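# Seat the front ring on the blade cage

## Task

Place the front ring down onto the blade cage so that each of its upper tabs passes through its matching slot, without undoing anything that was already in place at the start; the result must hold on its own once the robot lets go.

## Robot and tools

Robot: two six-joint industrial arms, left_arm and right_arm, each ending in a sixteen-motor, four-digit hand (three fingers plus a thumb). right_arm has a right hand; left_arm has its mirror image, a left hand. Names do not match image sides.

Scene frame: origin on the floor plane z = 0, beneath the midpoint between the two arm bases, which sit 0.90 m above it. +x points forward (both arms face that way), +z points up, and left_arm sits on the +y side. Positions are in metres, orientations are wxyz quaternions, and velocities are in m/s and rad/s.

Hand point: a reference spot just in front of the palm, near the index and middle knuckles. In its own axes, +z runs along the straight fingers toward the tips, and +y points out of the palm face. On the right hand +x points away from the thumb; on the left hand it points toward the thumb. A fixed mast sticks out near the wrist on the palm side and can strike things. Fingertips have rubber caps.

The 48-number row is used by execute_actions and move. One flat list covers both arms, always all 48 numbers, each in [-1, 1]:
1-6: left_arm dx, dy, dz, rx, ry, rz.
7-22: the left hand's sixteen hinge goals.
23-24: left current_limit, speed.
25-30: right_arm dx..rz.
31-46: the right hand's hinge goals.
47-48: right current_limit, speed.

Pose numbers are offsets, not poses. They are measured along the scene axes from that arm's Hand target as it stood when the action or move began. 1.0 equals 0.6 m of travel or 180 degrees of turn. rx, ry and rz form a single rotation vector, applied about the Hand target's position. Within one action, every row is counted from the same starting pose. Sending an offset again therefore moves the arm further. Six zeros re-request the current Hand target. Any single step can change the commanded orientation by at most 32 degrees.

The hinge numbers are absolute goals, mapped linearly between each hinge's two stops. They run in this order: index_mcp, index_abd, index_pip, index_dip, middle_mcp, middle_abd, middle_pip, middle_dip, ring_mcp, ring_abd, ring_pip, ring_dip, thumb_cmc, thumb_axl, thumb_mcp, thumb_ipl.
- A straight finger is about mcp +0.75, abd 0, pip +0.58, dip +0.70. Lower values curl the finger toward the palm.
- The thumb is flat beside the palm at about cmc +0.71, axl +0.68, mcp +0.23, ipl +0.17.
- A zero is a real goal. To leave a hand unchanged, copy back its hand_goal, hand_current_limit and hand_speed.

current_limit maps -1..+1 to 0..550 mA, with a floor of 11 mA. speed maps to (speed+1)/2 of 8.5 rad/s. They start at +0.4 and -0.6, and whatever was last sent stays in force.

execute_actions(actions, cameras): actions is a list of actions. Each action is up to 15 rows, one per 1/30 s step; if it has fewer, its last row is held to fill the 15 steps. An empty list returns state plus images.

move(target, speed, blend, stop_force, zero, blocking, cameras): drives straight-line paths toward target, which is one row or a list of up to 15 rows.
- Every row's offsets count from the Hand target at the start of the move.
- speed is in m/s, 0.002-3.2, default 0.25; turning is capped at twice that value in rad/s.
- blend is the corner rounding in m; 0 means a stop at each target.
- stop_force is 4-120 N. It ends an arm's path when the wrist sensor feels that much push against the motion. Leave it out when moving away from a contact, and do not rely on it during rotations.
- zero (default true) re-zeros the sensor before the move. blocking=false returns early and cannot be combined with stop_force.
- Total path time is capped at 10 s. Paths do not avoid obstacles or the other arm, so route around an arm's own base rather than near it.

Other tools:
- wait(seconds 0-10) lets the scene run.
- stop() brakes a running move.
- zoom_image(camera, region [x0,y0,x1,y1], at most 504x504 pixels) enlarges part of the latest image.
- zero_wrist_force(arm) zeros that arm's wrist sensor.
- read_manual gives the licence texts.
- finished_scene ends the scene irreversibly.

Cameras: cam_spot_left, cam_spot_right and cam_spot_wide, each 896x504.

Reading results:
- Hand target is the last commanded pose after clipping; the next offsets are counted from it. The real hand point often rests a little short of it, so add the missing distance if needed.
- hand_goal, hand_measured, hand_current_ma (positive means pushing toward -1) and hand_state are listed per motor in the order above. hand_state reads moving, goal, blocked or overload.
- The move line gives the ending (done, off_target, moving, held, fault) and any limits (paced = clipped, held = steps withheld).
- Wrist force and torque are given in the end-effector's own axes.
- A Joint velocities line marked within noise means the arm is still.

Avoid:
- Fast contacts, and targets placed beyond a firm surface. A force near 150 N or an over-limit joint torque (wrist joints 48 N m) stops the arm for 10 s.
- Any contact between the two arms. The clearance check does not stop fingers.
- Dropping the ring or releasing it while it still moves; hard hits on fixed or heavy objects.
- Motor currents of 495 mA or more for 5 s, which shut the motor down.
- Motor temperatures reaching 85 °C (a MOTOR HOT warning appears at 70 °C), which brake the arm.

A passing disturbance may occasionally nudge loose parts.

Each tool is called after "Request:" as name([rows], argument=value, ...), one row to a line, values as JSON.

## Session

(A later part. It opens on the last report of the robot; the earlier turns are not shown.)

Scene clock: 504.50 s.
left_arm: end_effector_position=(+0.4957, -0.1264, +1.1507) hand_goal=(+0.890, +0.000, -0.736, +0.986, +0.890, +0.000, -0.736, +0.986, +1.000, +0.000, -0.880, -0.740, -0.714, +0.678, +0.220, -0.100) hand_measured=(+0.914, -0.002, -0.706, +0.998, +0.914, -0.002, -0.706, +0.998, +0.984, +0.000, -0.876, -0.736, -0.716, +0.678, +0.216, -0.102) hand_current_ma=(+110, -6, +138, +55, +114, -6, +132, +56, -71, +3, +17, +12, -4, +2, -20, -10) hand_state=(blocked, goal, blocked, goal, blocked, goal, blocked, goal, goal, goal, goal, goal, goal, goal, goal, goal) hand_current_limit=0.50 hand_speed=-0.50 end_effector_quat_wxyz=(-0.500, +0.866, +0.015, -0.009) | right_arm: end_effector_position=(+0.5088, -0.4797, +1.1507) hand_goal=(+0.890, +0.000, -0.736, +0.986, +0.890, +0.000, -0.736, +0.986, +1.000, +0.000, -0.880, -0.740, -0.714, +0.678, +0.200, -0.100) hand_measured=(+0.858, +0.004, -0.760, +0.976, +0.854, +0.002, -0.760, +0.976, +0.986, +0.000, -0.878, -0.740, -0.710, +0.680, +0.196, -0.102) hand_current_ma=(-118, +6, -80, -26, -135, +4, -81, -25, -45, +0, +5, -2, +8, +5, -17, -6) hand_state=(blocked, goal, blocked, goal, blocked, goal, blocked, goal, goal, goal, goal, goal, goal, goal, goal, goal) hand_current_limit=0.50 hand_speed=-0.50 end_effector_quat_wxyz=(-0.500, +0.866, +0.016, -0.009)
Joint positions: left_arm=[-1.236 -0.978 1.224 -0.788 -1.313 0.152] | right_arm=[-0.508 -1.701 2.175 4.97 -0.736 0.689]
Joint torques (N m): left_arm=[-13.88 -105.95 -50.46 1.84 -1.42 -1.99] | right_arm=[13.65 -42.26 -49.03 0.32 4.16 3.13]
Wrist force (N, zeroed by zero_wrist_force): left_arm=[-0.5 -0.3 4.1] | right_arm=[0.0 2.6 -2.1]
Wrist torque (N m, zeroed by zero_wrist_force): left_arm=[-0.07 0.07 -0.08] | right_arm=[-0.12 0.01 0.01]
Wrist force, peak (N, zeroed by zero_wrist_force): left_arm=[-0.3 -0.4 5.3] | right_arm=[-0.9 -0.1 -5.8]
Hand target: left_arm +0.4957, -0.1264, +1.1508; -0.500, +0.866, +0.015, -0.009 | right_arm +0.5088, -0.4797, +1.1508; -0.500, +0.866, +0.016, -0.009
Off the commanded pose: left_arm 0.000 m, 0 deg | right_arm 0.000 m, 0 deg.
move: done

Request:
move([
  [0.00101,0,0,0,0,-0.00167,0.89,0,-0.737,0.986,0.89,0,-0.737,0.986,1.0,0,-0.88,-0.74,-0.714,0.678,0.22,-0.1,0.5,-0.5,-0.00208,0,0,0,0,-0.00167,0.89,0,-0.737,0.986,0.89,0,-0.737,0.986,1.0,0,-0.88,-0.74,-0.714,0.678,0.20,-0.1,0.5,-0.5],
  [0.00601,0,-0.002,0,0,-0.00167,0.89,0,-0.737,0.986,0.89,0,-0.737,0.986,1.0,0,-0.88,-0.74,-0.714,0.678,0.22,-0.1,0.5,-0.5,0.00292,0,-0.002,0,0,-0.00167,0.89,0,-0.737,0.986,0.89,0,-0.737,0.986,1.0,0,-0.88,-0.74,-0.714,0.678,0.20,-0.1,0.5,-0.5],
  [-0.00399,0,-0.002,0,0,-0.00167,0.89,0,-0.737,0.986,0.89,0,-0.737,0.986,1.0,0,-0.88,-0.74,-0.714,0.678,0.22,-0.1,0.5,-0.5,-0.00708,0,-0.002,0,0,-0.00167,0.89,0,-0.737,0.986,0.89,0,-0.737,0.986,1.0,0,-0.88,-0.74,-0.714,0.678,0.20,-0.1,0.5,-0.5],
  [-0.00399,0.00167,-0.002,0,0,-0.00167,0.89,0,-0.737,0.986,0.89,0,-0.737,0.986,1.0,0,-0.88,-0.74,-0.714,0.678,0.22,-0.1,0.5,-0.5,-0.00708,0.00167,-0.002,0,0,-0.00167,0.89,0,-0.737,0.986,0.89,0,-0.737,0.986,1.0,0,-0.88,-0.74,-0.714,0.678,0.20,-0.1,0.5,-0.5],
  [0.00601,0.00167,-0.002,0,0,-0.00167,0.89,0,-0.737,0.986,0.89,0,-0.737,0.986,1.0,0,-0.88,-0.74,-0.714,0.678,0.22,-0.1,0.5,-0.5,0.00292,0.00167,-0.002,0,0,-0.00167,0.89,0,-0.737,0.986,0.89,0,-0.737,0.986,1.0,0,-0.88,-0.74,-0.714,0.678,0.20,-0.1,0.5,-0.5],
  [0.00601,-0.00167,-0.002,0,0,-0.00167,0.89,0,-0.737,0.986,0.89,0,-0.737,0.986,1.0,0,-0.88,-0.74,-0.714,0.678,0.22,-0.1,0.5,-0.5,0.00292,-0.00167,-0.002,0,0,-0.00167,0.89,0,-0.737,0.986,0.89,0,-0.737,0.986,1.0,0,-0.88,-0.74,-0.714,0.678,0.20,-0.1,0.5,-0.5],
  [-0.00399,-0.00167,-0.002,0,0,-0.00167,0.89,0,-0.737,0.986,0.89,0,-0.737,0.986,1.0,0,-0.88,-0.74,-0.714,0.678,0.22,-0.1,0.5,-0.5,-0.00708,-0.00167,-0.002,0,0,-0.00167,0.89,0,-0.737,0.986,0.89,0,-0.737,0.986,1.0,0,-0.88,-0.74,-0.714,0.678,0.20,-0.1,0.5,-0.5],
  [0.00202,0,0,0,0,-0.00333,0.89,0,-0.737,0.986,0.89,0,-0.737,0.986,1.0,0,-0.88,-0.74,-0.714,0.678,0.22,-0.1,0.5,-0.5,-0.00416,0,0,0,0,-0.00333,0.89,0,-0.737,0.986,0.89,0,-0.737,0.986,1.0,0,-0.88,-0.74,-0.714,0.678,0.20,-0.1,0.5,-0.5],
  [0.00702,0,-0.002,0,0,-0.00333,0.89,0,-0.737,0.986,0.89,0,-0.737,0.986,1.0,0,-0.88,-0.74,-0.714,0.678,0.22,-0.1,0.5,-0.5,0.00084,0,-0.002,0,0,-0.00333,0.89,0,-0.737,0.986,0.89,0,-0.737,0.986,1.0,0,-0.88,-0.74,-0.714,0.678,0.20,-0.1,0.5,-0.5],
  [-0.00298,0,-0.002,0,0,-0.00333,0.89,0,-0.737,0.986,0.89,0,-0.737,0.986,1.0,0,-0.88,-0.74,-0.714,0.678,0.22,-0.1,0.5,-0.5,-0.00916,0,-0.002,0,0,-0.00333,0.89,0,-0.737,0.986,0.89,0,-0.737,0.986,1.0,0,-0.88,-0.74,-0.714,0.678,0.20,-0.1,0.5,-0.5],
  [-0.00298,0.00167,-0.002,0,0,-0.00333,0.89,0,-0.737,0.986,0.89,0,-0.737,0.986,1.0,0,-0.88,-0.74,-0.714,0.678,0.22,-0.1,0.5,-0.5,-0.00916,0.00167,-0.002,0,0,-0.00333,0.89,0,-0.737,0.986,0.89,0,-0.737,0.986,1.0,0,-0.88,-0.74,-0.714,0.678,0.20,-0.1,0.5,-0.5],
  [0.00702,0.00167,-0.002,0,0,-0.00333,0.89,0,-0.737,0.986,0.89,0,-0.737,0.986,1.0,0,-0.88,-0.74,-0.714,0.678,0.22,-0.1,0.5,-0.5,0.00084,0.00167,-0.002,0,0,-0.00333,0.89,0,-0.737,0.986,0.89,0,-0.737,0.986,1.0,0,-0.88,-0.74,-0.714,0.678,0.20,-0.1,0.5,-0.5],
  [0.00702,-0.00167,-0.002,0,0,-0.00333,0.89,0,-0.737,0.986,0.89,0,-0.737,0.986,1.0,0,-0.88,-0.74,-0.714,0.678,0.22,-0.1,0.5,-0.5,0.00084,-0.00167,-0.002,0,0,-0.00333,0.89,0,-0.737,0.986,0.89,0,-0.737,0.986,1.0,0,-0.88,-0.74,-0.714,0.678,0.20,-0.1,0.5,-0.5],
  [-0.00298,-0.00167,-0.002,0,0,-0.00333,0.89,0,-0.737,0.986,0.89,0,-0.737,0.986,1.0,0,-0.88,-0.74,-0.714,0.678,0.22,-0.1,0.5,-0.5,-0.00916,-0.00167,-0.002,0,0,-0.00333,0.89,0,-0.737,0.986,0.89,0,-0.737,0.986,1.0,0,-0.88,-0.74,-0.714,0.678,0.20,-0.1,0.5,-0.5],
  [0.00202,0,0,0,0,-0.00333,0.89,0,-0.737,0.986,0.89,0,-0.737,0.986,1.0,0,-0.88,-0.74,-0.714,0.678,0.22,-0.1,0.5,-0.5,-0.00416,0,0,0,0,-0.00333,0.89,0,-0.737,0.986,0.89,0,-0.737,0.986,1.0,0,-0.88,-0.74,-0.714,0.678,0.20,-0.1,0.5,-0.5],
], speed=0.04, blend=[0.0002,0.0005,0.0005,0.0005,0.0005,0.0005,0.0005,0.0002,0.0005,0.0005,0.0005,0.0005,0.0005,0.0005,0])

Scene clock: 508.30 s.
left_arm: end_effector_position=(+0.4966, -0.1266, +1.1504) hand_goal=(+0.890, +0.000, -0.736, +0.986, +0.890, +0.000, -0.736, +0.986, +1.000, +0.000, -0.880, -0.740, -0.714, +0.678, +0.220, -0.100) hand_measured=(+0.916, +0.000, -0.706, +0.998, +0.916, -0.002, -0.708, +0.998, +0.984, +0.000, -0.876, -0.736, -0.716, +0.678, +0.216, -0.102) hand_current_ma=(+119, +1, +138, +55, +123, -5, +129, +56, -71, +3, +17, +12, -4, +2, -20, -10) hand_state=(blocked, goal, blocked, goal, blocked, goal, blocked, goal, goal, goal, goal, goal, goal, goal, goal, goal) hand_current_limit=0.50 hand_speed=-0.50 end_effector_quat_wxyz=(-0.500, +0.866, +0.011, -0.006) | right_arm: end_effector_position=(+0.5060, -0.4799, +1.1504) hand_goal=(+0.890, +0.000, -0.736, +0.986, +0.890, +0.000, -0.736, +0.986, +1.000, +0.000, -0.880, -0.740, -0.714, +0.678, +0.200, -0.100) hand_measured=(+0.858, +0.002, -0.762, +0.976, +0.854, -0.002, -0.762, +0.976, +0.986, +0.000, -0.878, -0.740, -0.710, +0.680, +0.196, -0.102) hand_current_ma=(-118, +3, -82, -27, -135, -3, -85, -27, -45, +0, +5, -2, +8, +5, -17, -6) hand_state=(blocked, goal, blocked, goal, blocked, goal, blocked, goal, goal, goal, goal, goal, goal, goal, goal, goal) hand_current_limit=0.50 hand_speed=-0.50 end_effector_quat_wxyz=(-0.500, +0.866, +0.012, -0.006) end_effector_velocity=(+0.002, +0.001, +0.003) end_effector_angular_velocity=(-0.002, -0.002, +0.000)
Joint positions: left_arm=[-1.237 -0.979 1.226 -0.791 -1.304 0.157] | right_arm=[-0.513 -1.709 2.183 4.966 -0.732 0.695]
Joint velocities: left_arm=[within noise] | right_arm=[0.004 -0.001 -0.005 0 0.002 0.005]
Joint torques (N m): left_arm=[10.51 -106.77 -51.93 1.87 2.48 1.46] | right_arm=[15.57 -33.3 -49.48 0.57 3.82 3.07]
Wrist force (N, zeroed by zero_wrist_force): left_arm=[-0.8 -0.3 3.5] | right_arm=[-0.1 2.1 -2.2]
Wrist torque (N m, zeroed by zero_wrist_force): left_arm=[-0.07 0.07 -0.16] | right_arm=[-0.11 0.01 -0.01]
Wrist force, peak (N, zeroed by zero_wrist_force): left_arm=[-1.1 -3.5 3.5] | right_arm=[-0.7 -0.2 -6.1]
Hand target: left_arm +0.4970, -0.1264, +1.1508; -0.500, +0.866, +0.011, -0.006 | right_arm +0.5063, -0.4797, +1.1508; -0.500, +0.866, +0.012, -0.006
Off the commanded pose: left_arm 0.001 m, 0 deg | right_arm 0.001 m, 0 deg.
move: done

Request:
move([
  [0.00101,0,0,0,0,-0.00167,0.89,0,-0.737,0.986,0.89,0,-0.737,0.986,1.0,0,-0.88,-0.74,-0.714,0.678,0.22,-0.1,0.5,-0.5,-0.00208,0,0,0,0,-0.00167,0.89,0,-0.737,0.986,0.89,0,-0.737,0.986,1.0,0,-0.88,-0.74,-0.714,0.678,0.20,-0.1,0.5,-0.5],
  [0.00601,0,-0.002,0,0,-0.00167,0.89,0,-0.737,0.986,0.89,0,-0.737,0.986,1.0,0,-0.88,-0.74,-0.714,0.678,0.22,-0.1,0.5,-0.5,0.00292,0,-0.002,0,0,-0.00167,0.89,0,-0.737,0.986,0.89,0,-0.737,0.986,1.0,0,-0.88,-0.74,-0.714,0.678,0.20,-0.1,0.5,-0.5],
  [-0.00399,0,-0.002,0,0,-0.00167,0.89,0,-0.737,0.986,0.89,0,-0.737,0.986,1.0,0,-0.88,-0.74,-0.714,0.678,0.22,-0.1,0.5,-0.5,-0.00708,0,-0.002,0,0,-0.00167,0.89,0,-0.737,0.986,0.89,0,-0.737,0.986,1.0,0,-0.88,-0.74,-0.714,0.678,0.20,-0.1,0.5,-0.5],
  [-0.00399,0.00167,-0.002,0,0,-0.00167,0.89,0,-0.737,0.986,0.89,0,-0.737,0.986,1.0,0,-0.88,-0.74,-0.714,0.678,0.22,-0.1,0.5,-0.5,-0.00708,0.00167,-0.002,0,0,-0.00167,0.89,0,-0.737,0.986,0.89,0,-0.737,0.986,1.0,0,-0.88,-0.74,-0.714,0.678,0.20,-0.1,0.5,-0.5],
  [0.00601,0.00167,-0.002,0,0,-0.00167,0.89,0,-0.737,0.986,0.89,0,-0.737,0.986,1.0,0,-0.88,-0.74,-0.714,0.678,0.22,-0.1,0.5,-0.5,0.00292,0.00167,-0.002,0,0,-0.00167,0.89,0,-0.737,0.986,0.89,0,-0.737,0.986,1.0,0,-0.88,-0.74,-0.714,0.678,0.20,-0.1,0.5,-0.5],
  [0.00601,-0.00167,-0.002,0,0,-0.00167,0.89,0,-0.737,0.986,0.89,0,-0.737,0.986,1.0,0,-0.88,-0.74,-0.714,0.678,0.22,-0.1,0.5,-0.5,0.00292,-0.00167,-0.002,0,0,-0.00167,0.89,0,-0.737,0.986,0.89,0,-0.737,0.986,1.0,0,-0.88,-0.74,-0.714,0.678,0.20,-0.1,0.5,-0.5],
  [-0.00399,-0.00167,-0.002,0,0,-0.00167,0.89,0,-0.737,0.986,0.89,0,-0.737,0.986,1.0,0,-0.88,-0.74,-0.714,0.678,0.22,-0.1,0.5,-0.5,-0.00708,-0.00167,-0.002,0,0,-0.00167,0.89,0,-0.737,0.986,0.89,0,-0.737,0.986,1.0,0,-0.88,-0.74,-0.714,0.678,0.20,-0.1,0.5,-0.5],
  [0.00202,0,0,0,0,-0.00333,0.89,0,-0.737,0.986,0.89,0,-0.737,0.986,1.0,0,-0.88,-0.74,-0.714,0.678,0.22,-0.1,0.5,-0.5,-0.00416,0,0,0,0,-0.00333,0.89,0,-0.737,0.986,0.89,0,-0.737,0.986,1.0,0,-0.88,-0.74,-0.714,0.678,0.20,-0.1,0.5,-0.5],
  [0.00702,0,-0.002,0,0,-0.00333,0.89,0,-0.737,0.986,0.89,0,-0.737,0.986,1.0,0,-0.88,-0.74,-0.714,0.678,0.22,-0.1,0.5,-0.5,0.00084,0,-0.002,0,0,-0.00333,0.89,0,-0.737,0.986,0.89,0,-0.737,0.986,1.0,0,-0.88,-0.74,-0.714,0.678,0.20,-0.1,0.5,-0.5],
  [-0.00298,0,-0.002,0,0,-0.00333,0.89,0,-0.737,0.986,0.89,0,-0.737,0.986,1.0,0,-0.88,-0.74,-0.714,0.678,0.22,-0.1,0.5,-0.5,-0.00916,0,-0.002,0,0,-0.00333,0.89,0,-0.737,0.986,0.89,0,-0.737,0.986,1.0,0,-0.88,-0.74,-0.714,0.678,0.20,-0.1,0.5,-0.5],
  [-0.00298,0.00167,-0.002,0,0,-0.00333,0.89,0,-0.737,0.986,0.89,0,-0.737,0.986,1.0,0,-0.88,-0.74,-0.714,0.678,0.22,-0.1,0.5,-0.5,-0.00916,0.00167,-0.002,0,0,-0.00333,0.89,0,-0.737,0.986,0.89,0,-0.737,0.986,1.0,0,-0.88,-0.74,-0.714,0.678,0.20,-0.1,0.5,-0.5],
  [0.00702,0.00167,-0.002,0,0,-0.00333,0.89,0,-0.737,0.986,0.89,0,-0.737,0.986,1.0,0,-0.88,-0.74,-0.714,0.678,0.22,-0.1,0.5,-0.5,0.00084,0.00167,-0.002,0,0,-0.00333,0.89,0,-0.737,0.986,0.89,0,-0.737,0.986,1.0,0,-0.88,-0.74,-0.714,0.678,0.20,-0.1,0.5,-0.5],
  [0.00702,-0.00167,-0.002,0,0,-0.00333,0.89,0,-0.737,0.986,0.89,0,-0.737,0.986,1.0,0,-0.88,-0.74,-0.714,0.678,0.22,-0.1,0.5,-0.5,0.00084,-0.00167,-0.002,0,0,-0.00333,0.89,0,-0.737,0.986,0.89,0,-0.737,0.986,1.0,0,-0.88,-0.74,-0.714,0.678,0.20,-0.1,0.5,-0.5],
  [-0.00298,-0.00167,-0.002,0,0,-0.00333,0.89,0,-0.737,0.986,0.89,0,-0.737,0.986,1.0,0,-0.88,-0.74,-0.714,0.678,0.22,-0.1,0.5,-0.5,-0.00916,-0.00167,-0.002,0,0,-0.00333,0.89,0,-0.737,0.986,0.89,0,-0.737,0.986,1.0,0,-0.88,-0.74,-0.714,0.678,0.20,-0.1,0.5,-0.5],
  [0.00202,0,0,0,0,-0.00333,0.89,0,-0.737,0.986,0.89,0,-0.737,0.986,1.0,0,-0.88,-0.74,-0.714,0.678,0.22,-0.1,0.5,-0.5,-0.00416,0,0,0,0,-0.00333,0.89,0,-0.737,0.986,0.89,0,-0.737,0.986,1.0,0,-0.88,-0.74,-0.714,0.678,0.20,-0.1,0.5,-0.5],
], speed=0.04, blend=[0.0002,0.0005,0.0005,0.0005,0.0005,0.0005,0.0005,0.0002,0.0005,0.0005,0.0005,0.0005,0.0005,0.0005,0], cameras=["cam_spot_right","cam_spot_wide","cam_spot_left"])

Request:
zoom_image(camera="cam_spot_right", region=[436, 222, 454, 240])

Request:
zoom_image(camera="cam_spot_right", region=[392, 250, 428, 286])

Request:
zoom_image(camera="cam_spot_wide", region=[496, 230, 532, 266])

Scene clock: 511.53 s.
left_arm: end_effector_position=(+0.4978, -0.1266, +1.1504) hand_goal=(+0.890, +0.000, -0.736, +0.986, +0.890, +0.000, -0.736, +0.986, +1.000, +0.000, -0.880, -0.740, -0.714, +0.678, +0.220, -0.100) hand_measured=(+0.916, +0.000, -0.706, +0.998, +0.916, -0.002, -0.708, +0.998, +0.984, +0.000, -0.876, -0.736, -0.716, +0.678, +0.216, -0.102) hand_current_ma=(+120, +2, +138, +55, +123, -5, +127, +56, -71, +3, +17, +12, -4, +2, -20, -10) hand_state=(blocked, goal, blocked, goal, blocked, goal, blocked, goal, goal, goal, goal, goal, goal, goal, goal, goal) hand_current_limit=0.50 hand_speed=-0.50 end_effector_quat_wxyz=(-0.500, +0.866, +0.006, -0.003) | right_arm: end_effector_position=(+0.5035, -0.4799, +1.1504) hand_goal=(+0.890, +0.000, -0.736, +0.986, +0.890, +0.000, -0.736, +0.986, +1.000, +0.000, -0.880, -0.740, -0.714, +0.678, +0.200, -0.100) hand_measured=(+0.858, +0.002, -0.762, +0.976, +0.854, -0.002, -0.762, +0.976, +0.986, +0.000, -0.878, -0.740, -0.710, +0.680, +0.196, -0.102) hand_current_ma=(-118, +3, -83, -28, -136, -3, -86, -27, -45, +0, +5, -2, +8, +5, -17, -6) hand_state=(blocked, goal, blocked, goal, blocked, goal, blocked, goal, goal, goal, goal, goal, goal, goal, goal, goal) hand_current_limit=0.50 hand_speed=-0.50 end_effector_quat_wxyz=(-0.500, +0.866, +0.007, -0.003) end_effector_velocity=(+0.002, +0.002, +0.003) end_effector_angular_velocity=(+0.001, +0.001, -0.002)
Joint positions: left_arm=[-1.238 -0.98 1.227 -0.793 -1.296 0.163] | right_arm=[-0.518 -1.717 2.19 4.962 -0.728 0.702]
Joint velocities: left_arm=[within noise] | right_arm=[0.004 0 -0.004 0.002 0.004 0.005]
Joint torques (N m): left_arm=[14.11 -104.55 -49.14 1.28 1.82 0.79] | right_arm=[13.25 -32.64 -48.67 -0.06 4.11 3.22]
Wrist force (N, zeroed by zero_wrist_force): left_arm=[-0.9 -0.4 3.5] | right_arm=[-0.1 2.4 -2.1]
Wrist torque (N m, zeroed by zero_wrist_force): left_arm=[-0.08 0.08 -0.16] | right_arm=[-0.11 0.01 -0.01]
Wrist force, peak (N, zeroed by zero_wrist_force): left_arm=[-1.7 -3.5 3.2] | right_arm=[-0.5 -0.3 -6.3]
Hand target: left_arm +0.4982, -0.1264, +1.1508; -0.500, +0.866, +0.006, -0.003 | right_arm +0.5038, -0.4797, +1.1508; -0.500, +0.866, +0.007, -0.003
Off the commanded pose: left_arm 0.001 m, 0 deg | right_arm 0.001 m, 0 deg.
move: done

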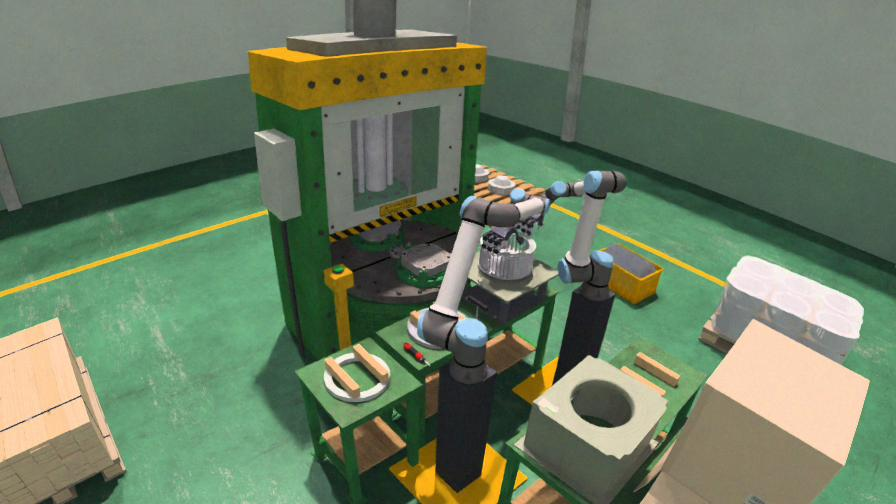

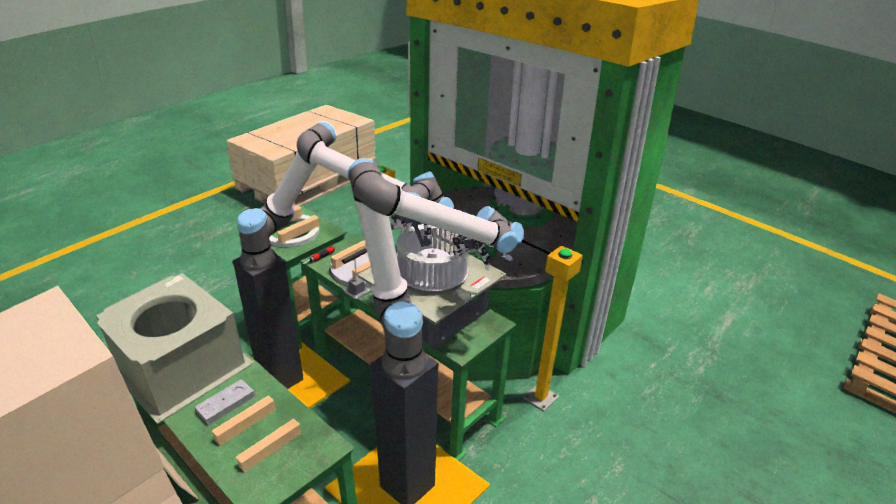

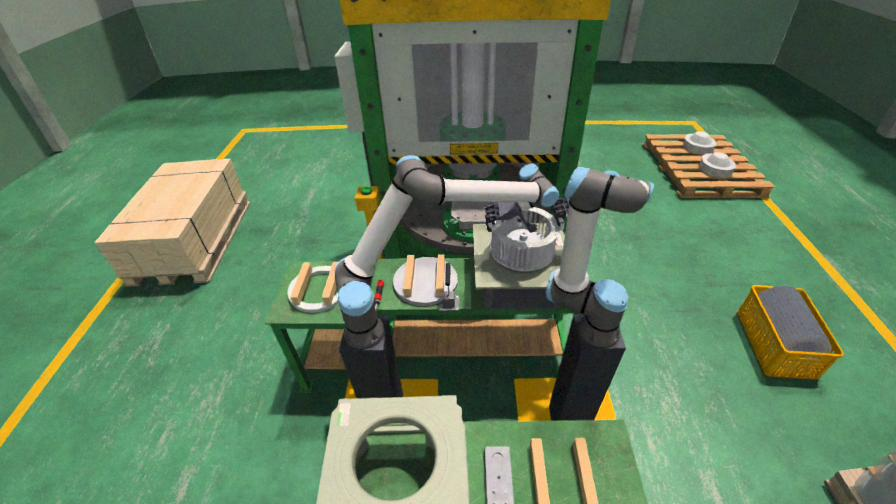

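Scaled by 28.000.

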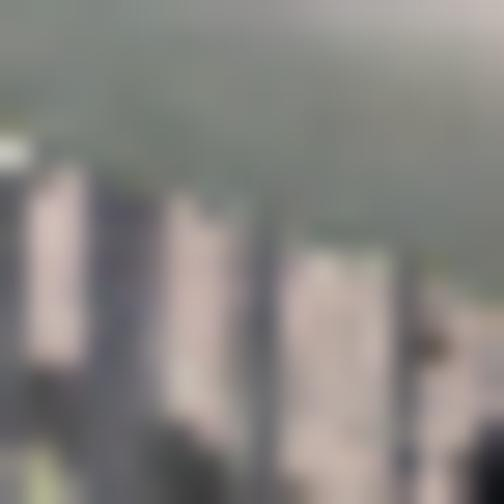

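Scaled by 14.000.

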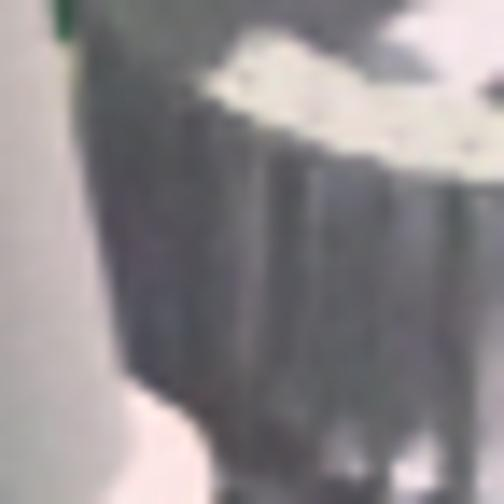

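Scaled by 14.000.

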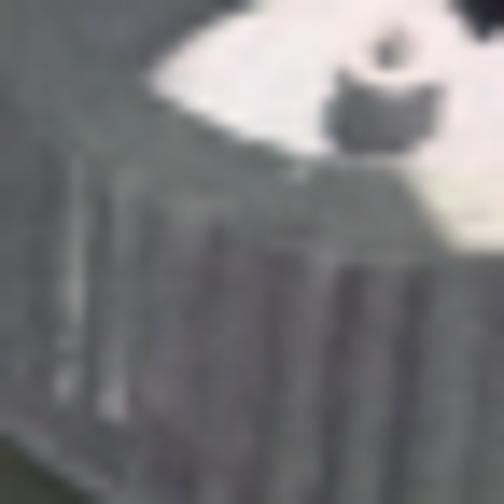

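Request:
move([
  [0,0,-0.00133,0,0,0,0.89,0,-0.737,0.986,0.89,0,-0.737,0.986,1.0,0,-0.88,-0.74,-0.714,0.678,0.22,-0.1,0.5,-0.5,0,0,-0.00133,0,0,0,0.89,0,-0.737,0.986,0.89,0,-0.737,0.986,1.0,0,-0.88,-0.74,-0.714,0.678,0.20,-0.1,0.5,-0.5],
  [0,0.00867,-0.00133,0,0,0,0.89,0,-0.737,0.986,0.89,0,-0.737,0.986,1.0,0,-0.88,-0.74,-0.714,0.678,0.22,-0.1,0.5,-0.5,0,-0.0065,-0.00133,0,0,0,0.89,0,-0.737,0.986,0.89,0,-0.737,0.986,1.0,0,-0.88,-0.74,-0.714,0.678,0.20,-0.1,0.5,-0.5],
  [0.00335,0.00867,-0.00133,0,0,-0.00556,0.89,0,-0.737,0.986,0.89,0,-0.737,0.986,1.0,0,-0.88,-0.74,-0.714,0.678,0.22,-0.1,0.5,-0.5,-0.00703,-0.0065,-0.00133,0,0,-0.00556,0.89,0,-0.737,0.986,0.89,0,-0.737,0.986,1.0,0,-0.88,-0.74,-0.714,0.678,0.20,-0.1,0.5,-0.5],
], speed=0.04)

Scene clock: 515.20 s.
left_arm: end_effector_position=(+0.5001, -0.1212, +1.1500) hand_goal=(+0.890, +0.000, -0.736, +0.986, +0.890, +0.000, -0.736, +0.986, +1.000, +0.000, -0.880, -0.740, -0.714, +0.678, +0.220, -0.100) hand_measured=(+0.890, +0.000, -0.724, +0.992, +0.890, -0.002, -0.726, +0.992, +0.984, +0.000, -0.876, -0.736, -0.716, +0.678, +0.216, -0.102) hand_current_ma=(-2, +2, +49, +26, +1, -5, +45, +27, -71, +3, +17, +12, -4, +2, -20, -10) hand_state=(goal, goal, goal, goal, goal, goal, goal, goal, goal, goal, goal, goal, goal, goal, goal, goal) hand_current_limit=0.50 hand_speed=-0.50 end_effector_quat_wxyz=(-0.500, +0.866, -0.001, +0.001) | right_arm: end_effector_position=(+0.4997, -0.4836, +1.1500) hand_goal=(+0.890, +0.000, -0.736, +0.986, +0.890, +0.000, -0.736, +0.986, +1.000, +0.000, -0.880, -0.740, -0.714, +0.678, +0.200, -0.100) hand_measured=(+0.870, +0.002, -0.740, +0.982, +0.866, -0.002, -0.740, +0.982, +0.986, +0.000, -0.878, -0.740, -0.710, +0.680, +0.196, -0.102) hand_current_ma=(-67, +3, -10, -10, -83, -3, -13, -11, -45, +0, +5, -2, +8, +5, -17, -6) hand_state=(goal, goal, goal, goal, blocked, goal, goal, goal, goal, goal, goal, goal, goal, goal, goal, goal) hand_current_limit=0.50 hand_speed=-0.50 end_effector_quat_wxyz=(-0.500, +0.866, +0.000, +0.001)
Joint positions: left_arm=[-1.236 -0.989 1.244 -0.802 -1.28 0.173] | right_arm=[-0.531 -1.728 2.201 4.959 -0.726 0.705]
Joint torques (N m): left_arm=[-13.28 -104.75 -33.57 -3.16 2.15 2.01] | right_arm=[-17.34 -36.24 -28.42 -4.11 3.56 3.23]
Wrist force (N, zeroed by zero_wrist_force): left_arm=[-0.8 -0.3 1.2] | right_arm=[0.2 -0.4 -0.5]
Wrist torque (N m, zeroed by zero_wrist_force): left_arm=[-0.04 0.01 -0.18] | right_arm=[-0.06 0.04 -0.02]
Wrist force, peak (N, zeroed by zero_wrist_force): left_arm=[-0.7 -3.3 2.1] | right_arm=[0.1 -0.2 -4.3]
Hand target: left_arm +0.5002, -0.1212, +1.1500; -0.500, +0.866, -0.001, +0.001 | right_arm +0.4996, -0.4836, +1.1500; -0.500, +0.866, +0.000, +0.001
Off the commanded pose: left_arm 0.000 m, 0 deg | right_arm 0.000 m, 0 deg.
move: done

Request:
move([
  [0,0.00017,0,0,0,0,0.89,0,-0.737,0.986,0.89,0,-0.737,0.986,1.0,0,-0.88,-0.74,-0.714,0.678,0.22,-0.1,0.5,-0.5,0,0.0025,0,0,0,0,0.89,0,-0.737,0.986,0.89,0,-0.737,0.986,1.0,0,-0.88,-0.74,-0.714,0.678,0.20,-0.1,0.5,-0.5],
  [-0.01048,-0.00008,0,0,0,0.01667,0.89,0,-0.737,0.986,0.89,0,-0.737,0.986,1.0,0,-0.88,-0.74,-0.714,0.678,0.22,-0.1,0.5,-0.5,0.02112,0.00302,0,0,0,0.01667,0.89,0,-0.737,0.986,0.89,0,-0.737,0.986,1.0,0,-0.88,-0.74,-0.714,0.678,0.20,-0.1,0.5,-0.5],
  [-0.00923,-0.00008,0,0,0,0.01667,0.89,0,-0.737,0.986,0.89,0,-0.737,0.986,1.0,0,-0.88,-0.74,-0.714,0.678,0.22,-0.1,0.5,-0.5,0.02237,0.00302,0,0,0,0.01667,0.89,0,-0.737,0.986,0.89,0,-0.737,0.986,1.0,0,-0.88,-0.74,-0.714,0.678,0.20,-0.1,0.5,-0.5],
  [0.00125,0.00017,0,0,0,0,0.89,0,-0.737,0.986,0.89,0,-0.737,0.986,1.0,0,-0.88,-0.74,-0.714,0.678,0.22,-0.1,0.5,-0.5,0.00125,0.0025,0,0,0,0,0.89,0,-0.737,0.986,0.89,0,-0.737,0.986,1.0,0,-0.88,-0.74,-0.714,0.678,0.20,-0.1,0.5,-0.5],
  [0.0025,0.00017,0,0,0,0,0.89,0,-0.737,0.986,0.89,0,-0.737,0.986,1.0,0,-0.88,-0.74,-0.714,0.678,0.22,-0.1,0.5,-0.5,0.0025,0.0025,0,0,0,0,0.89,0,-0.737,0.986,0.89,0,-0.737,0.986,1.0,0,-0.88,-0.74,-0.714,0.678,0.20,-0.1,0.5,-0.5],
  [-0.00798,-0.00008,0,0,0,0.01667,0.89,0,-0.737,0.986,0.89,0,-0.737,0.986,1.0,0,-0.88,-0.74,-0.714,0.678,0.22,-0.1,0.5,-0.5,0.02362,0.00302,0,0,0,0.01667,0.89,0,-0.737,0.986,0.89,0,-0.737,0.986,1.0,0,-0.88,-0.74,-0.714,0.678,0.20,-0.1,0.5,-0.5],
  [-0.00673,-0.00008,0,0,0,0.01667,0.89,0,-0.737,0.986,0.89,0,-0.737,0.986,1.0,0,-0.88,-0.74,-0.714,0.678,0.22,-0.1,0.5,-0.5,0.02487,0.00302,0,0,0,0.01667,0.89,0,-0.737,0.986,0.89,0,-0.737,0.986,1.0,0,-0.88,-0.74,-0.714,0.678,0.20,-0.1,0.5,-0.5],
  [0.00375,0.00017,0,0,0,0,0.89,0,-0.737,0.986,0.89,0,-0.737,0.986,1.0,0,-0.88,-0.74,-0.714,0.678,0.22,-0.1,0.5,-0.5,0.00375,0.0025,0,0,0,0,0.89,0,-0.737,0.986,0.89,0,-0.737,0.986,1.0,0,-0.88,-0.74,-0.714,0.678,0.20,-0.1,0.5,-0.5],
  [0.005,0.00017,0,0,0,0,0.89,0,-0.737,0.986,0.89,0,-0.737,0.986,1.0,0,-0.88,-0.74,-0.714,0.678,0.22,-0.1,0.5,-0.5,0.005,0.0025,0,0,0,0,0.89,0,-0.737,0.986,0.89,0,-0.737,0.986,1.0,0,-0.88,-0.74,-0.714,0.678,0.20,-0.1,0.5,-0.5],
  [-0.00548,-0.00008,0,0,0,0.01667,0.89,0,-0.737,0.986,0.89,0,-0.737,0.986,1.0,0,-0.88,-0.74,-0.714,0.678,0.22,-0.1,0.5,-0.5,0.02612,0.00302,0,0,0,0.01667,0.89,0,-0.737,0.986,0.89,0,-0.737,0.986,1.0,0,-0.88,-0.74,-0.714,0.678,0.20,-0.1,0.5,-0.5],
  [-0.01173,-0.00008,0,0,0,0.01667,0.89,0,-0.737,0.986,0.89,0,-0.737,0.986,1.0,0,-0.88,-0.74,-0.714,0.678,0.22,-0.1,0.5,-0.5,0.01987,0.00302,0,0,0,0.01667,0.89,0,-0.737,0.986,0.89,0,-0.737,0.986,1.0,0,-0.88,-0.74,-0.714,0.678,0.20,-0.1,0.5,-0.5],
  [-0.00125,0.00017,0,0,0,0,0.89,0,-0.737,0.986,0.89,0,-0.737,0.986,1.0,0,-0.88,-0.74,-0.714,0.678,0.22,-0.1,0.5,-0.5,-0.00125,0.0025,0,0,0,0,0.89,0,-0.737,0.986,0.89,0,-0.737,0.986,1.0,0,-0.88,-0.74,-0.714,0.678,0.20,-0.1,0.5,-0.5],
  [-0.0025,0.00017,0,0,0,0,0.89,0,-0.737,0.986,0.89,0,-0.737,0.986,1.0,0,-0.88,-0.74,-0.714,0.678,0.22,-0.1,0.5,-0.5,-0.0025,0.0025,0,0,0,0,0.89,0,-0.737,0.986,0.89,0,-0.737,0.986,1.0,0,-0.88,-0.74,-0.714,0.678,0.20,-0.1,0.5,-0.5],
  [-0.01298,-0.00008,0,0,0,0.01667,0.89,0,-0.737,0.986,0.89,0,-0.737,0.986,1.0,0,-0.88,-0.74,-0.714,0.678,0.22,-0.1,0.5,-0.5,0.01862,0.00302,0,0,0,0.01667,0.89,0,-0.737,0.986,0.89,0,-0.737,0.986,1.0,0,-0.88,-0.74,-0.714,0.678,0.20,-0.1,0.5,-0.5],
  [-0.01423,-0.00008,0,0,0,0.01667,0.89,0,-0.737,0.986,0.89,0,-0.737,0.986,1.0,0,-0.88,-0.74,-0.714,0.678,0.22,-0.1,0.5,-0.5,0.01737,0.00302,0,0,0,0.01667,0.89,0,-0.737,0.986,0.89,0,-0.737,0.986,1.0,0,-0.88,-0.74,-0.714,0.678,0.20,-0.1,0.5,-0.5],
], speed=0.06, blend=[0.0003,0.0003,0.0003,0.0003,0.0003,0.0003,0.0003,0.0003,0.0003,0.0003,0.0003,0.0003,0.0003,0.0003,0], cameras=["cam_spot_right"])

Request:
zoom_image(camera="cam_spot_right", region=[436, 222, 454, 240])

Request:
zoom_image(camera="cam_spot_right", region=[392, 250, 428, 286])

Scene clock: 521.10 s.
left_arm: end_effector_position=(+0.4917, -0.1212, +1.1500) hand_goal=(+0.890, +0.000, -0.736, +0.986, +0.890, +0.000, -0.736, +0.986, +1.000, +0.000, -0.880, -0.740, -0.714, +0.678, +0.220, -0.100) hand_measured=(+0.894, +0.000, -0.722, +0.992, +0.894, -0.002, -0.724, +0.992, +0.984, +0.000, -0.876, -0.736, -0.716, +0.678, +0.216, -0.102) hand_current_ma=(+17, +2, +60, +26, +22, -5, +54, +27, -71, +3, +17, +12, -4, +2, -20, -10) hand_state=(goal, goal, goal, goal, goal, goal, goal, goal, goal, goal, goal, goal, goal, goal, goal, goal) hand_current_limit=0.50 hand_speed=-0.50 end_effector_quat_wxyz=(-0.500, +0.866, +0.021, -0.012) | right_arm: end_effector_position=(+0.5099, -0.4818, +1.1500) hand_goal=(+0.890, +0.000, -0.736, +0.986, +0.890, +0.000, -0.736, +0.986, +1.000, +0.000, -0.880, -0.740, -0.714, +0.678, +0.200, -0.100) hand_measured=(+0.870, +0.002, -0.744, +0.982, +0.866, +0.000, -0.746, +0.982, +0.986, +0.000, -0.878, -0.740, -0.710, +0.680, +0.196, -0.102) hand_current_ma=(-67, +2, -23, -10, -84, -2, -25, -11, -45, +0, +5, -2, +8, +5, -17, -6) hand_state=(goal, goal, goal, goal, blocked, goal, goal, goal, goal, goal, goal, goal, goal, goal, goal, goal) hand_current_limit=0.50 hand_speed=-0.50 end_effector_quat_wxyz=(-0.500, +0.866, +0.022, -0.012)
Joint positions: left_arm=[-1.236 -0.987 1.238 -0.792 -1.324 0.145] | right_arm=[-0.508 -1.693 2.167 4.98 -0.745 0.675]
Joint torques (N m): left_arm=[8.33 -81.03 -49.63 1.33 -2.15 -2.17] | right_arm=[11.62 -17.19 -49.49 0.01 -0.69 -2.35]
Wrist force (N, zeroed by zero_wrist_force): left_arm=[-0.4 -0.5 2.2] | right_arm=[-0.5 0.4 -1.4]
Wrist torque (N m, zeroed by zero_wrist_force): left_arm=[-0.08 0.11 -0.08] | right_arm=[-0.01 0.00 0.34]
Wrist force, peak (N, zeroed by zero_wrist_force): left_arm=[-0.8 -0.7 3.1] | right_arm=[-1.1 0.0 -2.3]
Hand target: left_arm +0.4916, -0.1213, +1.1500; -0.500, +0.866, +0.021, -0.012 | right_arm +0.5100, -0.4818, +1.1500; -0.500, +0.866, +0.022, -0.012
Off the commanded pose: left_arm 0.000 m, 0 deg | right_arm 0.000 m, 0 deg.
move: done
Images, in order (width x height): cam_spot_right 896x504.

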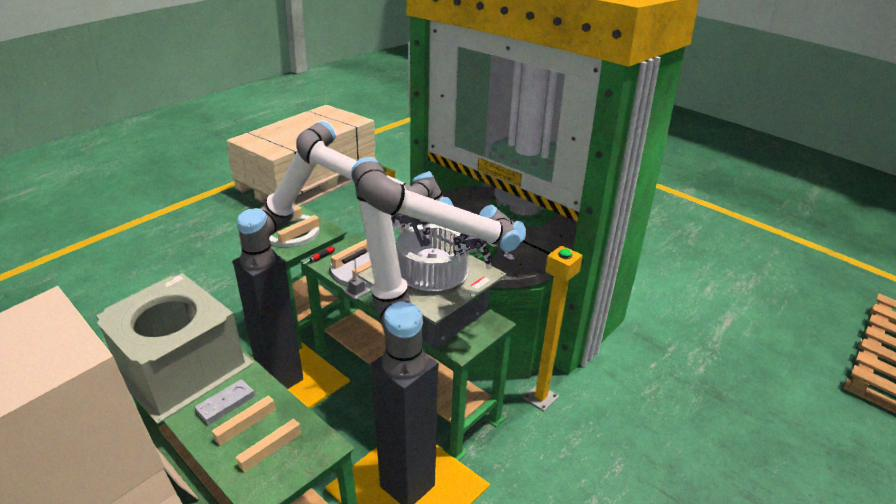

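Scaled by 28.000.

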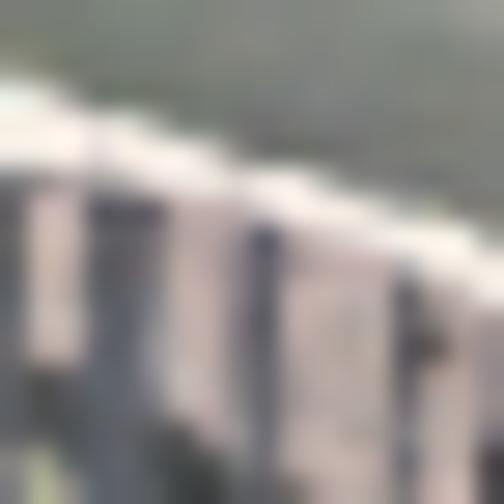

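Scaled by 14.000.

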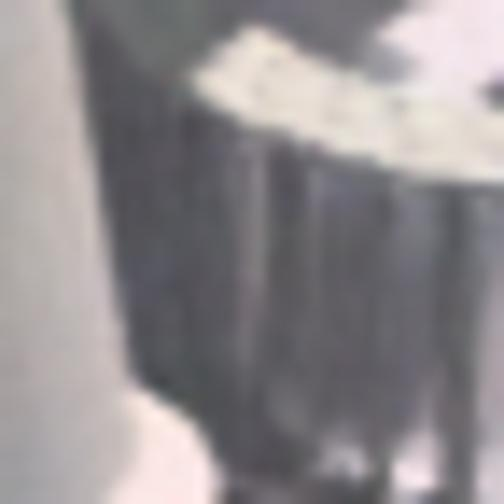

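Request:
move([
  [0,-0.00125,0,0,0,0,0.89,0,-0.737,0.986,0.89,0,-0.737,0.986,1.0,0,-0.88,-0.74,-0.714,0.678,0.22,-0.1,0.5,-0.5,0,-0.00125,0,0,0,0,0.89,0,-0.737,0.986,0.89,0,-0.737,0.986,1.0,0,-0.88,-0.74,-0.714,0.678,0.20,-0.1,0.5,-0.5],
  [0.01048,-0.001,0,0,0,-0.01667,0.89,0,-0.737,0.986,0.89,0,-0.737,0.986,1.0,0,-0.88,-0.74,-0.714,0.678,0.22,-0.1,0.5,-0.5,-0.02112,-0.00177,0,0,0,-0.01667,0.89,0,-0.737,0.986,0.89,0,-0.737,0.986,1.0,0,-0.88,-0.74,-0.714,0.678,0.20,-0.1,0.5,-0.5],
  [0.01173,-0.001,0,0,0,-0.01667,0.89,0,-0.737,0.986,0.89,0,-0.737,0.986,1.0,0,-0.88,-0.74,-0.714,0.678,0.22,-0.1,0.5,-0.5,-0.01987,-0.00177,0,0,0,-0.01667,0.89,0,-0.737,0.986,0.89,0,-0.737,0.986,1.0,0,-0.88,-0.74,-0.714,0.678,0.20,-0.1,0.5,-0.5],
  [0.00125,-0.00125,0,0,0,0,0.89,0,-0.737,0.986,0.89,0,-0.737,0.986,1.0,0,-0.88,-0.74,-0.714,0.678,0.22,-0.1,0.5,-0.5,0.00125,-0.00125,0,0,0,0,0.89,0,-0.737,0.986,0.89,0,-0.737,0.986,1.0,0,-0.88,-0.74,-0.714,0.678,0.20,-0.1,0.5,-0.5],
  [0.0025,-0.00125,0,0,0,0,0.89,0,-0.737,0.986,0.89,0,-0.737,0.986,1.0,0,-0.88,-0.74,-0.714,0.678,0.22,-0.1,0.5,-0.5,0.0025,-0.00125,0,0,0,0,0.89,0,-0.737,0.986,0.89,0,-0.737,0.986,1.0,0,-0.88,-0.74,-0.714,0.678,0.20,-0.1,0.5,-0.5],
  [0.01298,-0.001,0,0,0,-0.01667,0.89,0,-0.737,0.986,0.89,0,-0.737,0.986,1.0,0,-0.88,-0.74,-0.714,0.678,0.22,-0.1,0.5,-0.5,-0.01862,-0.00177,0,0,0,-0.01667,0.89,0,-0.737,0.986,0.89,0,-0.737,0.986,1.0,0,-0.88,-0.74,-0.714,0.678,0.20,-0.1,0.5,-0.5],
  [0.01423,-0.001,0,0,0,-0.01667,0.89,0,-0.737,0.986,0.89,0,-0.737,0.986,1.0,0,-0.88,-0.74,-0.714,0.678,0.22,-0.1,0.5,-0.5,-0.01737,-0.00177,0,0,0,-0.01667,0.89,0,-0.737,0.986,0.89,0,-0.737,0.986,1.0,0,-0.88,-0.74,-0.714,0.678,0.20,-0.1,0.5,-0.5],
  [0.00375,-0.00125,0,0,0,0,0.89,0,-0.737,0.986,0.89,0,-0.737,0.986,1.0,0,-0.88,-0.74,-0.714,0.678,0.22,-0.1,0.5,-0.5,0.00375,-0.00125,0,0,0,0,0.89,0,-0.737,0.986,0.89,0,-0.737,0.986,1.0,0,-0.88,-0.74,-0.714,0.678,0.20,-0.1,0.5,-0.5],
  [0.005,-0.00125,0,0,0,0,0.89,0,-0.737,0.986,0.89,0,-0.737,0.986,1.0,0,-0.88,-0.74,-0.714,0.678,0.22,-0.1,0.5,-0.5,0.005,-0.00125,0,0,0,0,0.89,0,-0.737,0.986,0.89,0,-0.737,0.986,1.0,0,-0.88,-0.74,-0.714,0.678,0.20,-0.1,0.5,-0.5],
  [0.01548,-0.001,0,0,0,-0.01667,0.89,0,-0.737,0.986,0.89,0,-0.737,0.986,1.0,0,-0.88,-0.74,-0.714,0.678,0.22,-0.1,0.5,-0.5,-0.01612,-0.00177,0,0,0,-0.01667,0.89,0,-0.737,0.986,0.89,0,-0.737,0.986,1.0,0,-0.88,-0.74,-0.714,0.678,0.20,-0.1,0.5,-0.5],
  [0.01673,-0.001,0,0,0,-0.01667,0.89,0,-0.737,0.986,0.89,0,-0.737,0.986,1.0,0,-0.88,-0.74,-0.714,0.678,0.22,-0.1,0.5,-0.5,-0.01487,-0.00177,0,0,0,-0.01667,0.89,0,-0.737,0.986,0.89,0,-0.737,0.986,1.0,0,-0.88,-0.74,-0.714,0.678,0.20,-0.1,0.5,-0.5],
  [0.00625,-0.00125,0,0,0,0,0.89,0,-0.737,0.986,0.89,0,-0.737,0.986,1.0,0,-0.88,-0.74,-0.714,0.678,0.22,-0.1,0.5,-0.5,0.00625,-0.00125,0,0,0,0,0.89,0,-0.737,0.986,0.89,0,-0.737,0.986,1.0,0,-0.88,-0.74,-0.714,0.678,0.20,-0.1,0.5,-0.5],
  [0.0075,-0.00125,0,0,0,0,0.89,0,-0.737,0.986,0.89,0,-0.737,0.986,1.0,0,-0.88,-0.74,-0.714,0.678,0.22,-0.1,0.5,-0.5,0.0075,-0.00125,0,0,0,0,0.89,0,-0.737,0.986,0.89,0,-0.737,0.986,1.0,0,-0.88,-0.74,-0.714,0.678,0.20,-0.1,0.5,-0.5],
  [0.01798,-0.001,0,0,0,-0.01667,0.89,0,-0.737,0.986,0.89,0,-0.737,0.986,1.0,0,-0.88,-0.74,-0.714,0.678,0.22,-0.1,0.5,-0.5,-0.01362,-0.00177,0,0,0,-0.01667,0.89,0,-0.737,0.986,0.89,0,-0.737,0.986,1.0,0,-0.88,-0.74,-0.714,0.678,0.20,-0.1,0.5,-0.5],
], speed=0.06, blend=[0.0003,0.0003,0.0003,0.0003,0.0003,0.0003,0.0003,0.0003,0.0003,0.0003,0.0003,0.0003,0.0003,0], cameras=["cam_spot_right"])

Request:
zoom_image(camera="cam_spot_right", region=[436, 222, 454, 240])

Scene clock: 527.37 s.
left_arm: end_effector_position=(+0.5024, -0.1219, +1.1500) hand_goal=(+0.890, +0.000, -0.736, +0.986, +0.890, +0.000, -0.736, +0.986, +1.000, +0.000, -0.880, -0.740, -0.714, +0.678, +0.220, -0.100) hand_measured=(+0.894, +0.000, -0.722, +0.992, +0.896, -0.002, -0.724, +0.992, +0.984, +0.000, -0.876, -0.736, -0.716, +0.678, +0.216, -0.102) hand_current_ma=(+20, +2, +60, +26, +24, -5, +54, +27, -71, +3, +17, +12, -4, +2, -20, -10) hand_state=(goal, goal, goal, goal, goal, goal, goal, goal, goal, goal, goal, goal, goal, goal, goal, goal) hand_current_limit=0.50 hand_speed=-0.50 end_effector_quat_wxyz=(-0.500, +0.866, -0.001, +0.001) | right_arm: end_effector_position=(+0.5019, -0.4829, +1.1500) hand_goal=(+0.890, +0.000, -0.736, +0.986, +0.890, +0.000, -0.736, +0.986, +1.000, +0.000, -0.880, -0.740, -0.714, +0.678, +0.200, -0.100) hand_measured=(+0.870, +0.002, -0.744, +0.982, +0.866, +0.000, -0.746, +0.982, +0.986, +0.000, -0.878, -0.740, -0.710, +0.680, +0.196, -0.102) hand_current_ma=(-67, +2, -23, -10, -84, -1, -25, -11, -45, +0, +5, -2, +8, +5, -17, -6) hand_state=(goal, goal, goal, goal, blocked, goal, goal, goal, goal, goal, goal, goal, goal, goal, goal, goal) hand_current_limit=0.50 hand_speed=-0.50 end_effector_quat_wxyz=(-0.500, +0.866, +0.000, +0.001)
Joint positions: left_arm=[-1.235 -0.987 1.239 -0.801 -1.279 0.174] | right_arm=[-0.528 -1.724 2.198 4.955 -0.724 0.709]
Joint torques (N m): left_arm=[-17.82 -107.13 -34.54 -3.29 1.62 2.78] | right_arm=[-14.91 -38.42 -28.29 -3.86 3.58 3.21]
Wrist force (N, zeroed by zero_wrist_force): left_arm=[-1.1 -0.1 2.3] | right_arm=[0.2 0.1 -1.2]
Wrist torque (N m, zeroed by zero_wrist_force): left_arm=[-0.08 0.08 -0.22] | right_arm=[-0.08 0.07 -0.03]
Wrist force, peak (N, zeroed by zero_wrist_force): left_arm=[-1.0 -0.4 2.8] | right_arm=[0.9 0.1 -2.4]
Hand target: left_arm +0.5024, -0.1219, +1.1500; -0.500, +0.866, -0.001, +0.001 | right_arm +0.5018, -0.4829, +1.1500; -0.500, +0.866, +0.000, +0.001
Off the commanded pose: left_arm 0.000 m, 0 deg | right_arm 0.000 m, 0 deg.
move: done
Images, in order (width x height): cam_spot_right 896x504.

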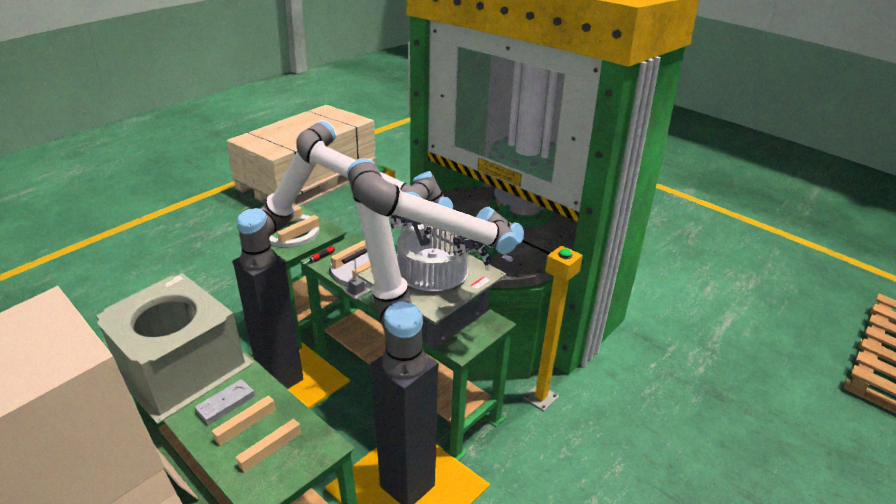

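Scaled by 28.000.

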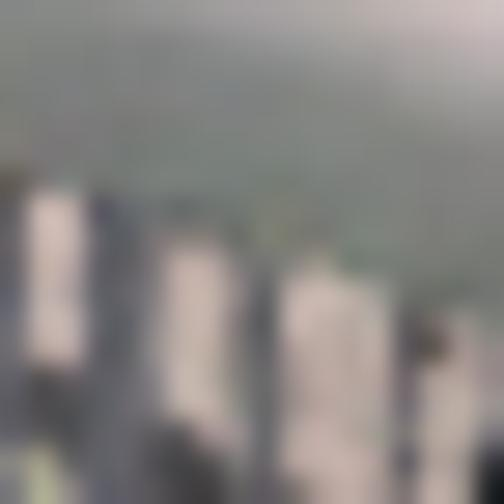

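Request:
move([
  [0,0.03,0,0,0,0,0.89,0,-0.737,0.986,0.89,0,-0.737,0.986,1.0,0,-0.88,-0.74,-0.714,0.678,0.22,-0.1,0.5,-0.5,0,-0.03,0,0,0,0,0.89,0,-0.737,0.986,0.89,0,-0.737,0.986,1.0,0,-0.88,-0.74,-0.714,0.678,0.20,-0.1,0.5,-0.5],
  [0,0.05,0.08,0,0,0,0.89,0,-0.737,0.986,0.89,0,-0.737,0.986,1.0,0,-0.88,-0.74,-0.714,0.678,0.22,-0.1,0.5,-0.5,0,-0.04,0.12,0,0,0,0.89,0,-0.737,0.986,0.89,0,-0.737,0.986,1.0,0,-0.88,-0.74,-0.714,0.678,0.20,-0.1,0.5,-0.5],
  [0.0,0.36,0.2,0,0,0,0.89,0,-0.737,0.986,0.89,0,-0.737,0.986,1.0,0,-0.88,-0.74,-0.714,0.678,0.22,-0.1,0.5,-0.5,0.035,0.08,0.3,0,0,0,0.89,0,-0.737,0.986,0.89,0,-0.737,0.986,1.0,0,-0.88,-0.74,-0.714,0.678,0.20,-0.1,0.5,-0.5],
], speed=[0.08,0.2,0.25], blend=[0.005,0.02,0])

Request:
move(target=[0,0,0,0,0,0,0.89,0,-0.737,0.986,0.89,0,-0.737,0.986,1.0,0,-0.88,-0.74,-0.714,0.678,0.22,-0.1,0.5,-0.5,0,0.115,-0.03,-0.3333,0,0,0.75,0,0.58,0.70,-0.479,0,-0.737,0.70,-0.479,0,-0.737,0.70,-0.714,0.678,0.20,-0.1,0.5,-0.5], speed=0.4, cameras=["all"])

Scene clock: 533.60 s.
left_arm: end_effector_position=(+0.5024, +0.0939, +1.2699) hand_goal=(+0.890, +0.000, -0.736, +0.986, +0.890, +0.000, -0.736, +0.986, +1.000, +0.000, -0.880, -0.740, -0.714, +0.678, +0.220, -0.100) hand_measured=(+0.884, +0.000, -0.732, +0.988, +0.884, -0.002, -0.732, +0.988, +0.984, +0.000, -0.876, -0.736, -0.716, +0.678, +0.216, -0.102) hand_current_ma=(-23, +2, +15, +11, -22, -5, +13, +10, -71, +3, +17, +12, -4, +2, -20, -10) hand_state=(goal, goal, goal, goal, goal, goal, goal, goal, goal, goal, goal, goal, goal, goal, goal, goal) hand_current_limit=0.50 hand_speed=-0.50 end_effector_quat_wxyz=(-0.500, +0.866, -0.001, +0.001) | right_arm: end_effector_position=(+0.5228, -0.4350, +1.3298) hand_goal=(+0.890, +0.000, -0.736, +0.986, +0.890, +0.000, -0.736, +0.986, +1.000, +0.000, -0.880, -0.740, -0.714, +0.678, +0.200, -0.100) hand_measured=(+0.874, +0.002, -0.738, +0.984, +0.874, +0.000, -0.738, +0.984, +0.986, +0.000, -0.878, -0.740, -0.710, +0.680, +0.196, -0.102) hand_current_ma=(-49, +2, -4, -6, -54, -1, -4, -5, -45, +0, +5, -2, +8, +5, -16, -6) hand_state=(goal, goal, goal, goal, goal, goal, goal, goal, goal, goal, goal, goal, goal, goal, goal, goal) hand_current_limit=0.50 hand_speed=-0.50 end_effector_quat_wxyz=(-0.500, +0.866, +0.000, +0.001)
Joint positions: left_arm=[-1.141 -1.333 1.524 -0.756 -1.199 0.226] | right_arm=[-0.426 -1.808 1.949 5.191 -0.661 0.835]
Joint torques (N m): left_arm=[14.93 -75.22 -34.28 2.3 1.98 2.64] | right_arm=[14.6 -34.7 -54.63 -4.59 4.13 3.42]
Wrist force (N, zeroed by zero_wrist_force): left_arm=[-0.7 0.1 0.3] | right_arm=[0.1 0.6 -0.6]
Wrist torque (N m, zeroed by zero_wrist_force): left_arm=[0.03 0.04 -0.24] | right_arm=[0.13 -0.03 0.02]
Wrist force, peak (N, zeroed by zero_wrist_force): left_arm=[-0.7 -0.3 2.6] | right_arm=[0.5 0.7 -1.4]
Hand target: left_arm +0.5024, +0.0941, +1.2700; -0.500, +0.866, -0.001, +0.001 | right_arm +0.5228, -0.4349, +1.3300; -0.500, +0.866, +0.000, +0.001
Off the commanded pose: left_arm 0.000 m, 0 deg | right_arm 0.000 m, 0 deg.
move: done

Scene clock: 535.83 s.
left_arm: end_effector_position=(+0.5024, +0.0941, +1.2700) hand_goal=(+0.890, +0.000, -0.736, +0.986, +0.890, +0.000, -0.736, +0.986, +1.000, +0.000, -0.880, -0.740, -0.714, +0.678, +0.220, -0.100) hand_measured=(+0.884, +0.000, -0.732, +0.988, +0.884, -0.002, -0.732, +0.988, +0.984, +0.000, -0.876, -0.736, -0.716, +0.678, +0.216, -0.102) hand_current_ma=(-23, +2, +15, +11, -22, -5, +13, +10, -71, +3, +17, +12, -4, +2, -20, -10) hand_state=(goal, goal, goal, goal, goal, goal, goal, goal, goal, goal, goal, goal, goal, goal, goal, goal) hand_current_limit=0.50 hand_speed=-0.50 end_effector_quat_wxyz=(-0.500, +0.866, -0.001, +0.001) | right_arm: end_effector_position=(+0.5228, -0.3659, +1.3120) hand_goal=(+0.750, +0.000, +0.580, +0.700, -0.478, +0.000, -0.736, +0.700, -0.478, +0.000, -0.736, +0.700, -0.714, +0.678, +0.200, -0.100) hand_measured=(+0.746, +0.002, +0.576, +0.702, -0.458, -0.004, -0.732, +0.702, -0.462, +0.000, -0.736, +0.698, -0.708, +0.678, +0.198, -0.102) hand_current_ma=(-12, +2, -7, +5, +68, -8, +12, +7, +52, +0, +0, -5, +13, +1, -7, -6) hand_state=(goal, goal, goal, goal, goal, goal, goal, goal, goal, goal, goal, goal, goal, goal, goal, goal) hand_current_limit=0.50 hand_speed=-0.50 end_effector_quat_wxyz=(-0.001, +1.000, +0.000, +0.001)
Joint positions: left_arm=[-1.141 -1.333 1.524 -0.756 -1.199 0.226] | right_arm=[0.168 -1.726 1.951 4.485 -1.57 1.738]
Joint torques (N m): left_arm=[11.01 -78.04 -33.01 2.6 2.19 2.48] | right_arm=[12.71 -18 -54.99 -2.14 -1.79 2.79]
Wrist force (N, zeroed by zero_wrist_force): left_arm=[-0.6 -0.1 0.1] | right_arm=[0.2 -1.0 -0.6]
Wrist torque (N m, zeroed by zero_wrist_force): left_arm=[0.02 0.03 -0.23] | right_arm=[-0.05 -0.10 -0.07]
Wrist force, peak (N, zeroed by zero_wrist_force): left_arm=[-1.1 -0.2 0.4] | right_arm=[0.2 1.4 -0.8]
Hand target: left_arm +0.5024, +0.0941, +1.2700; -0.500, +0.866, -0.001, +0.001 | right_arm +0.5228, -0.3659, +1.3120; +0.000, +1.000, +0.000, +0.001
Off the commanded pose: left_arm 0.000 m, 0 deg | right_arm 0.000 m, 0 deg.
move: done

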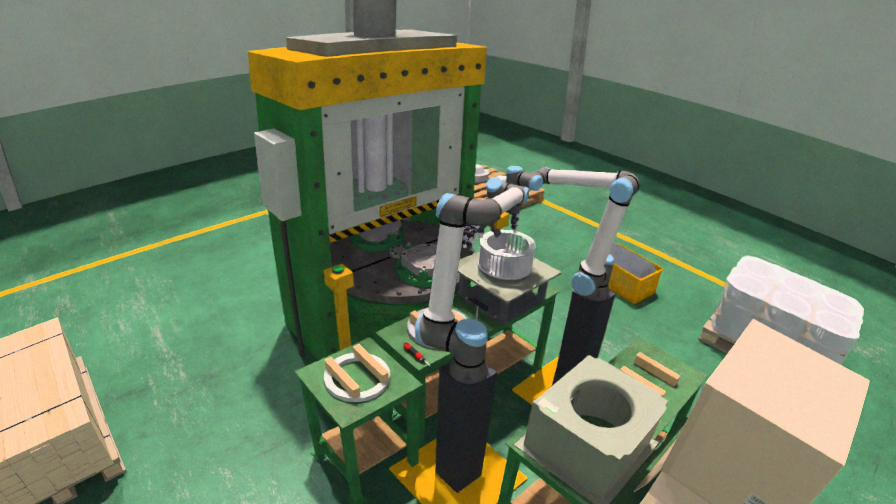

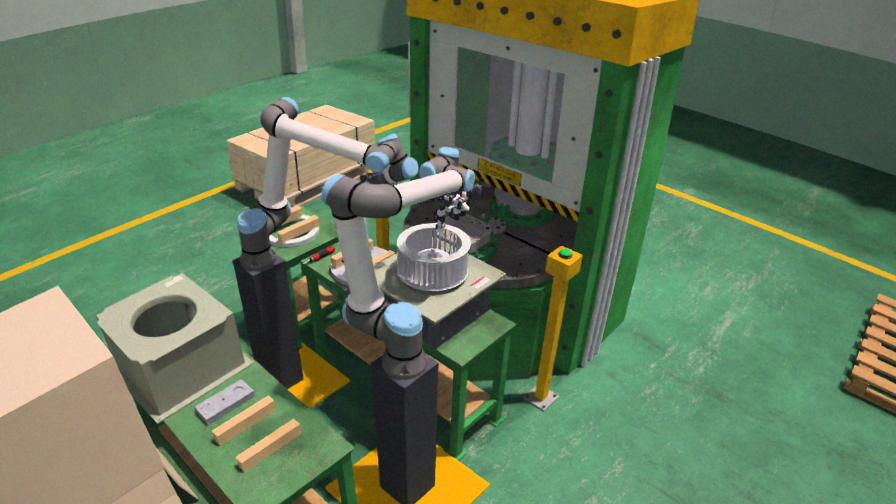

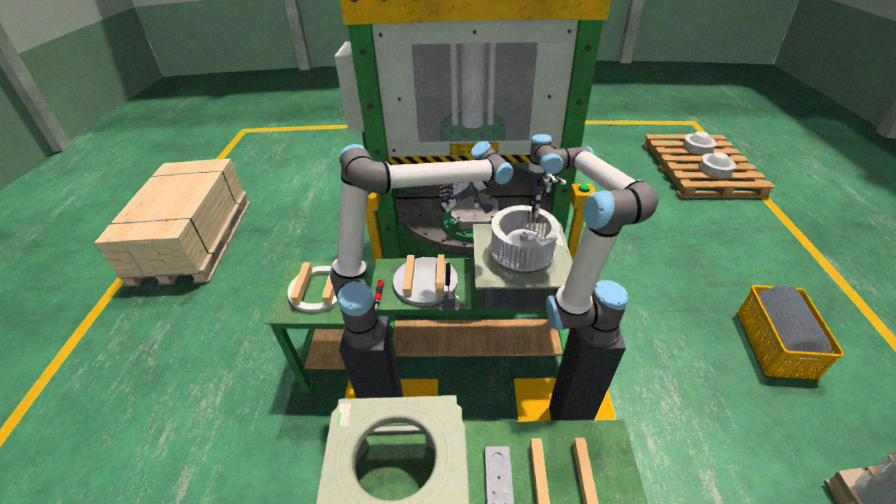

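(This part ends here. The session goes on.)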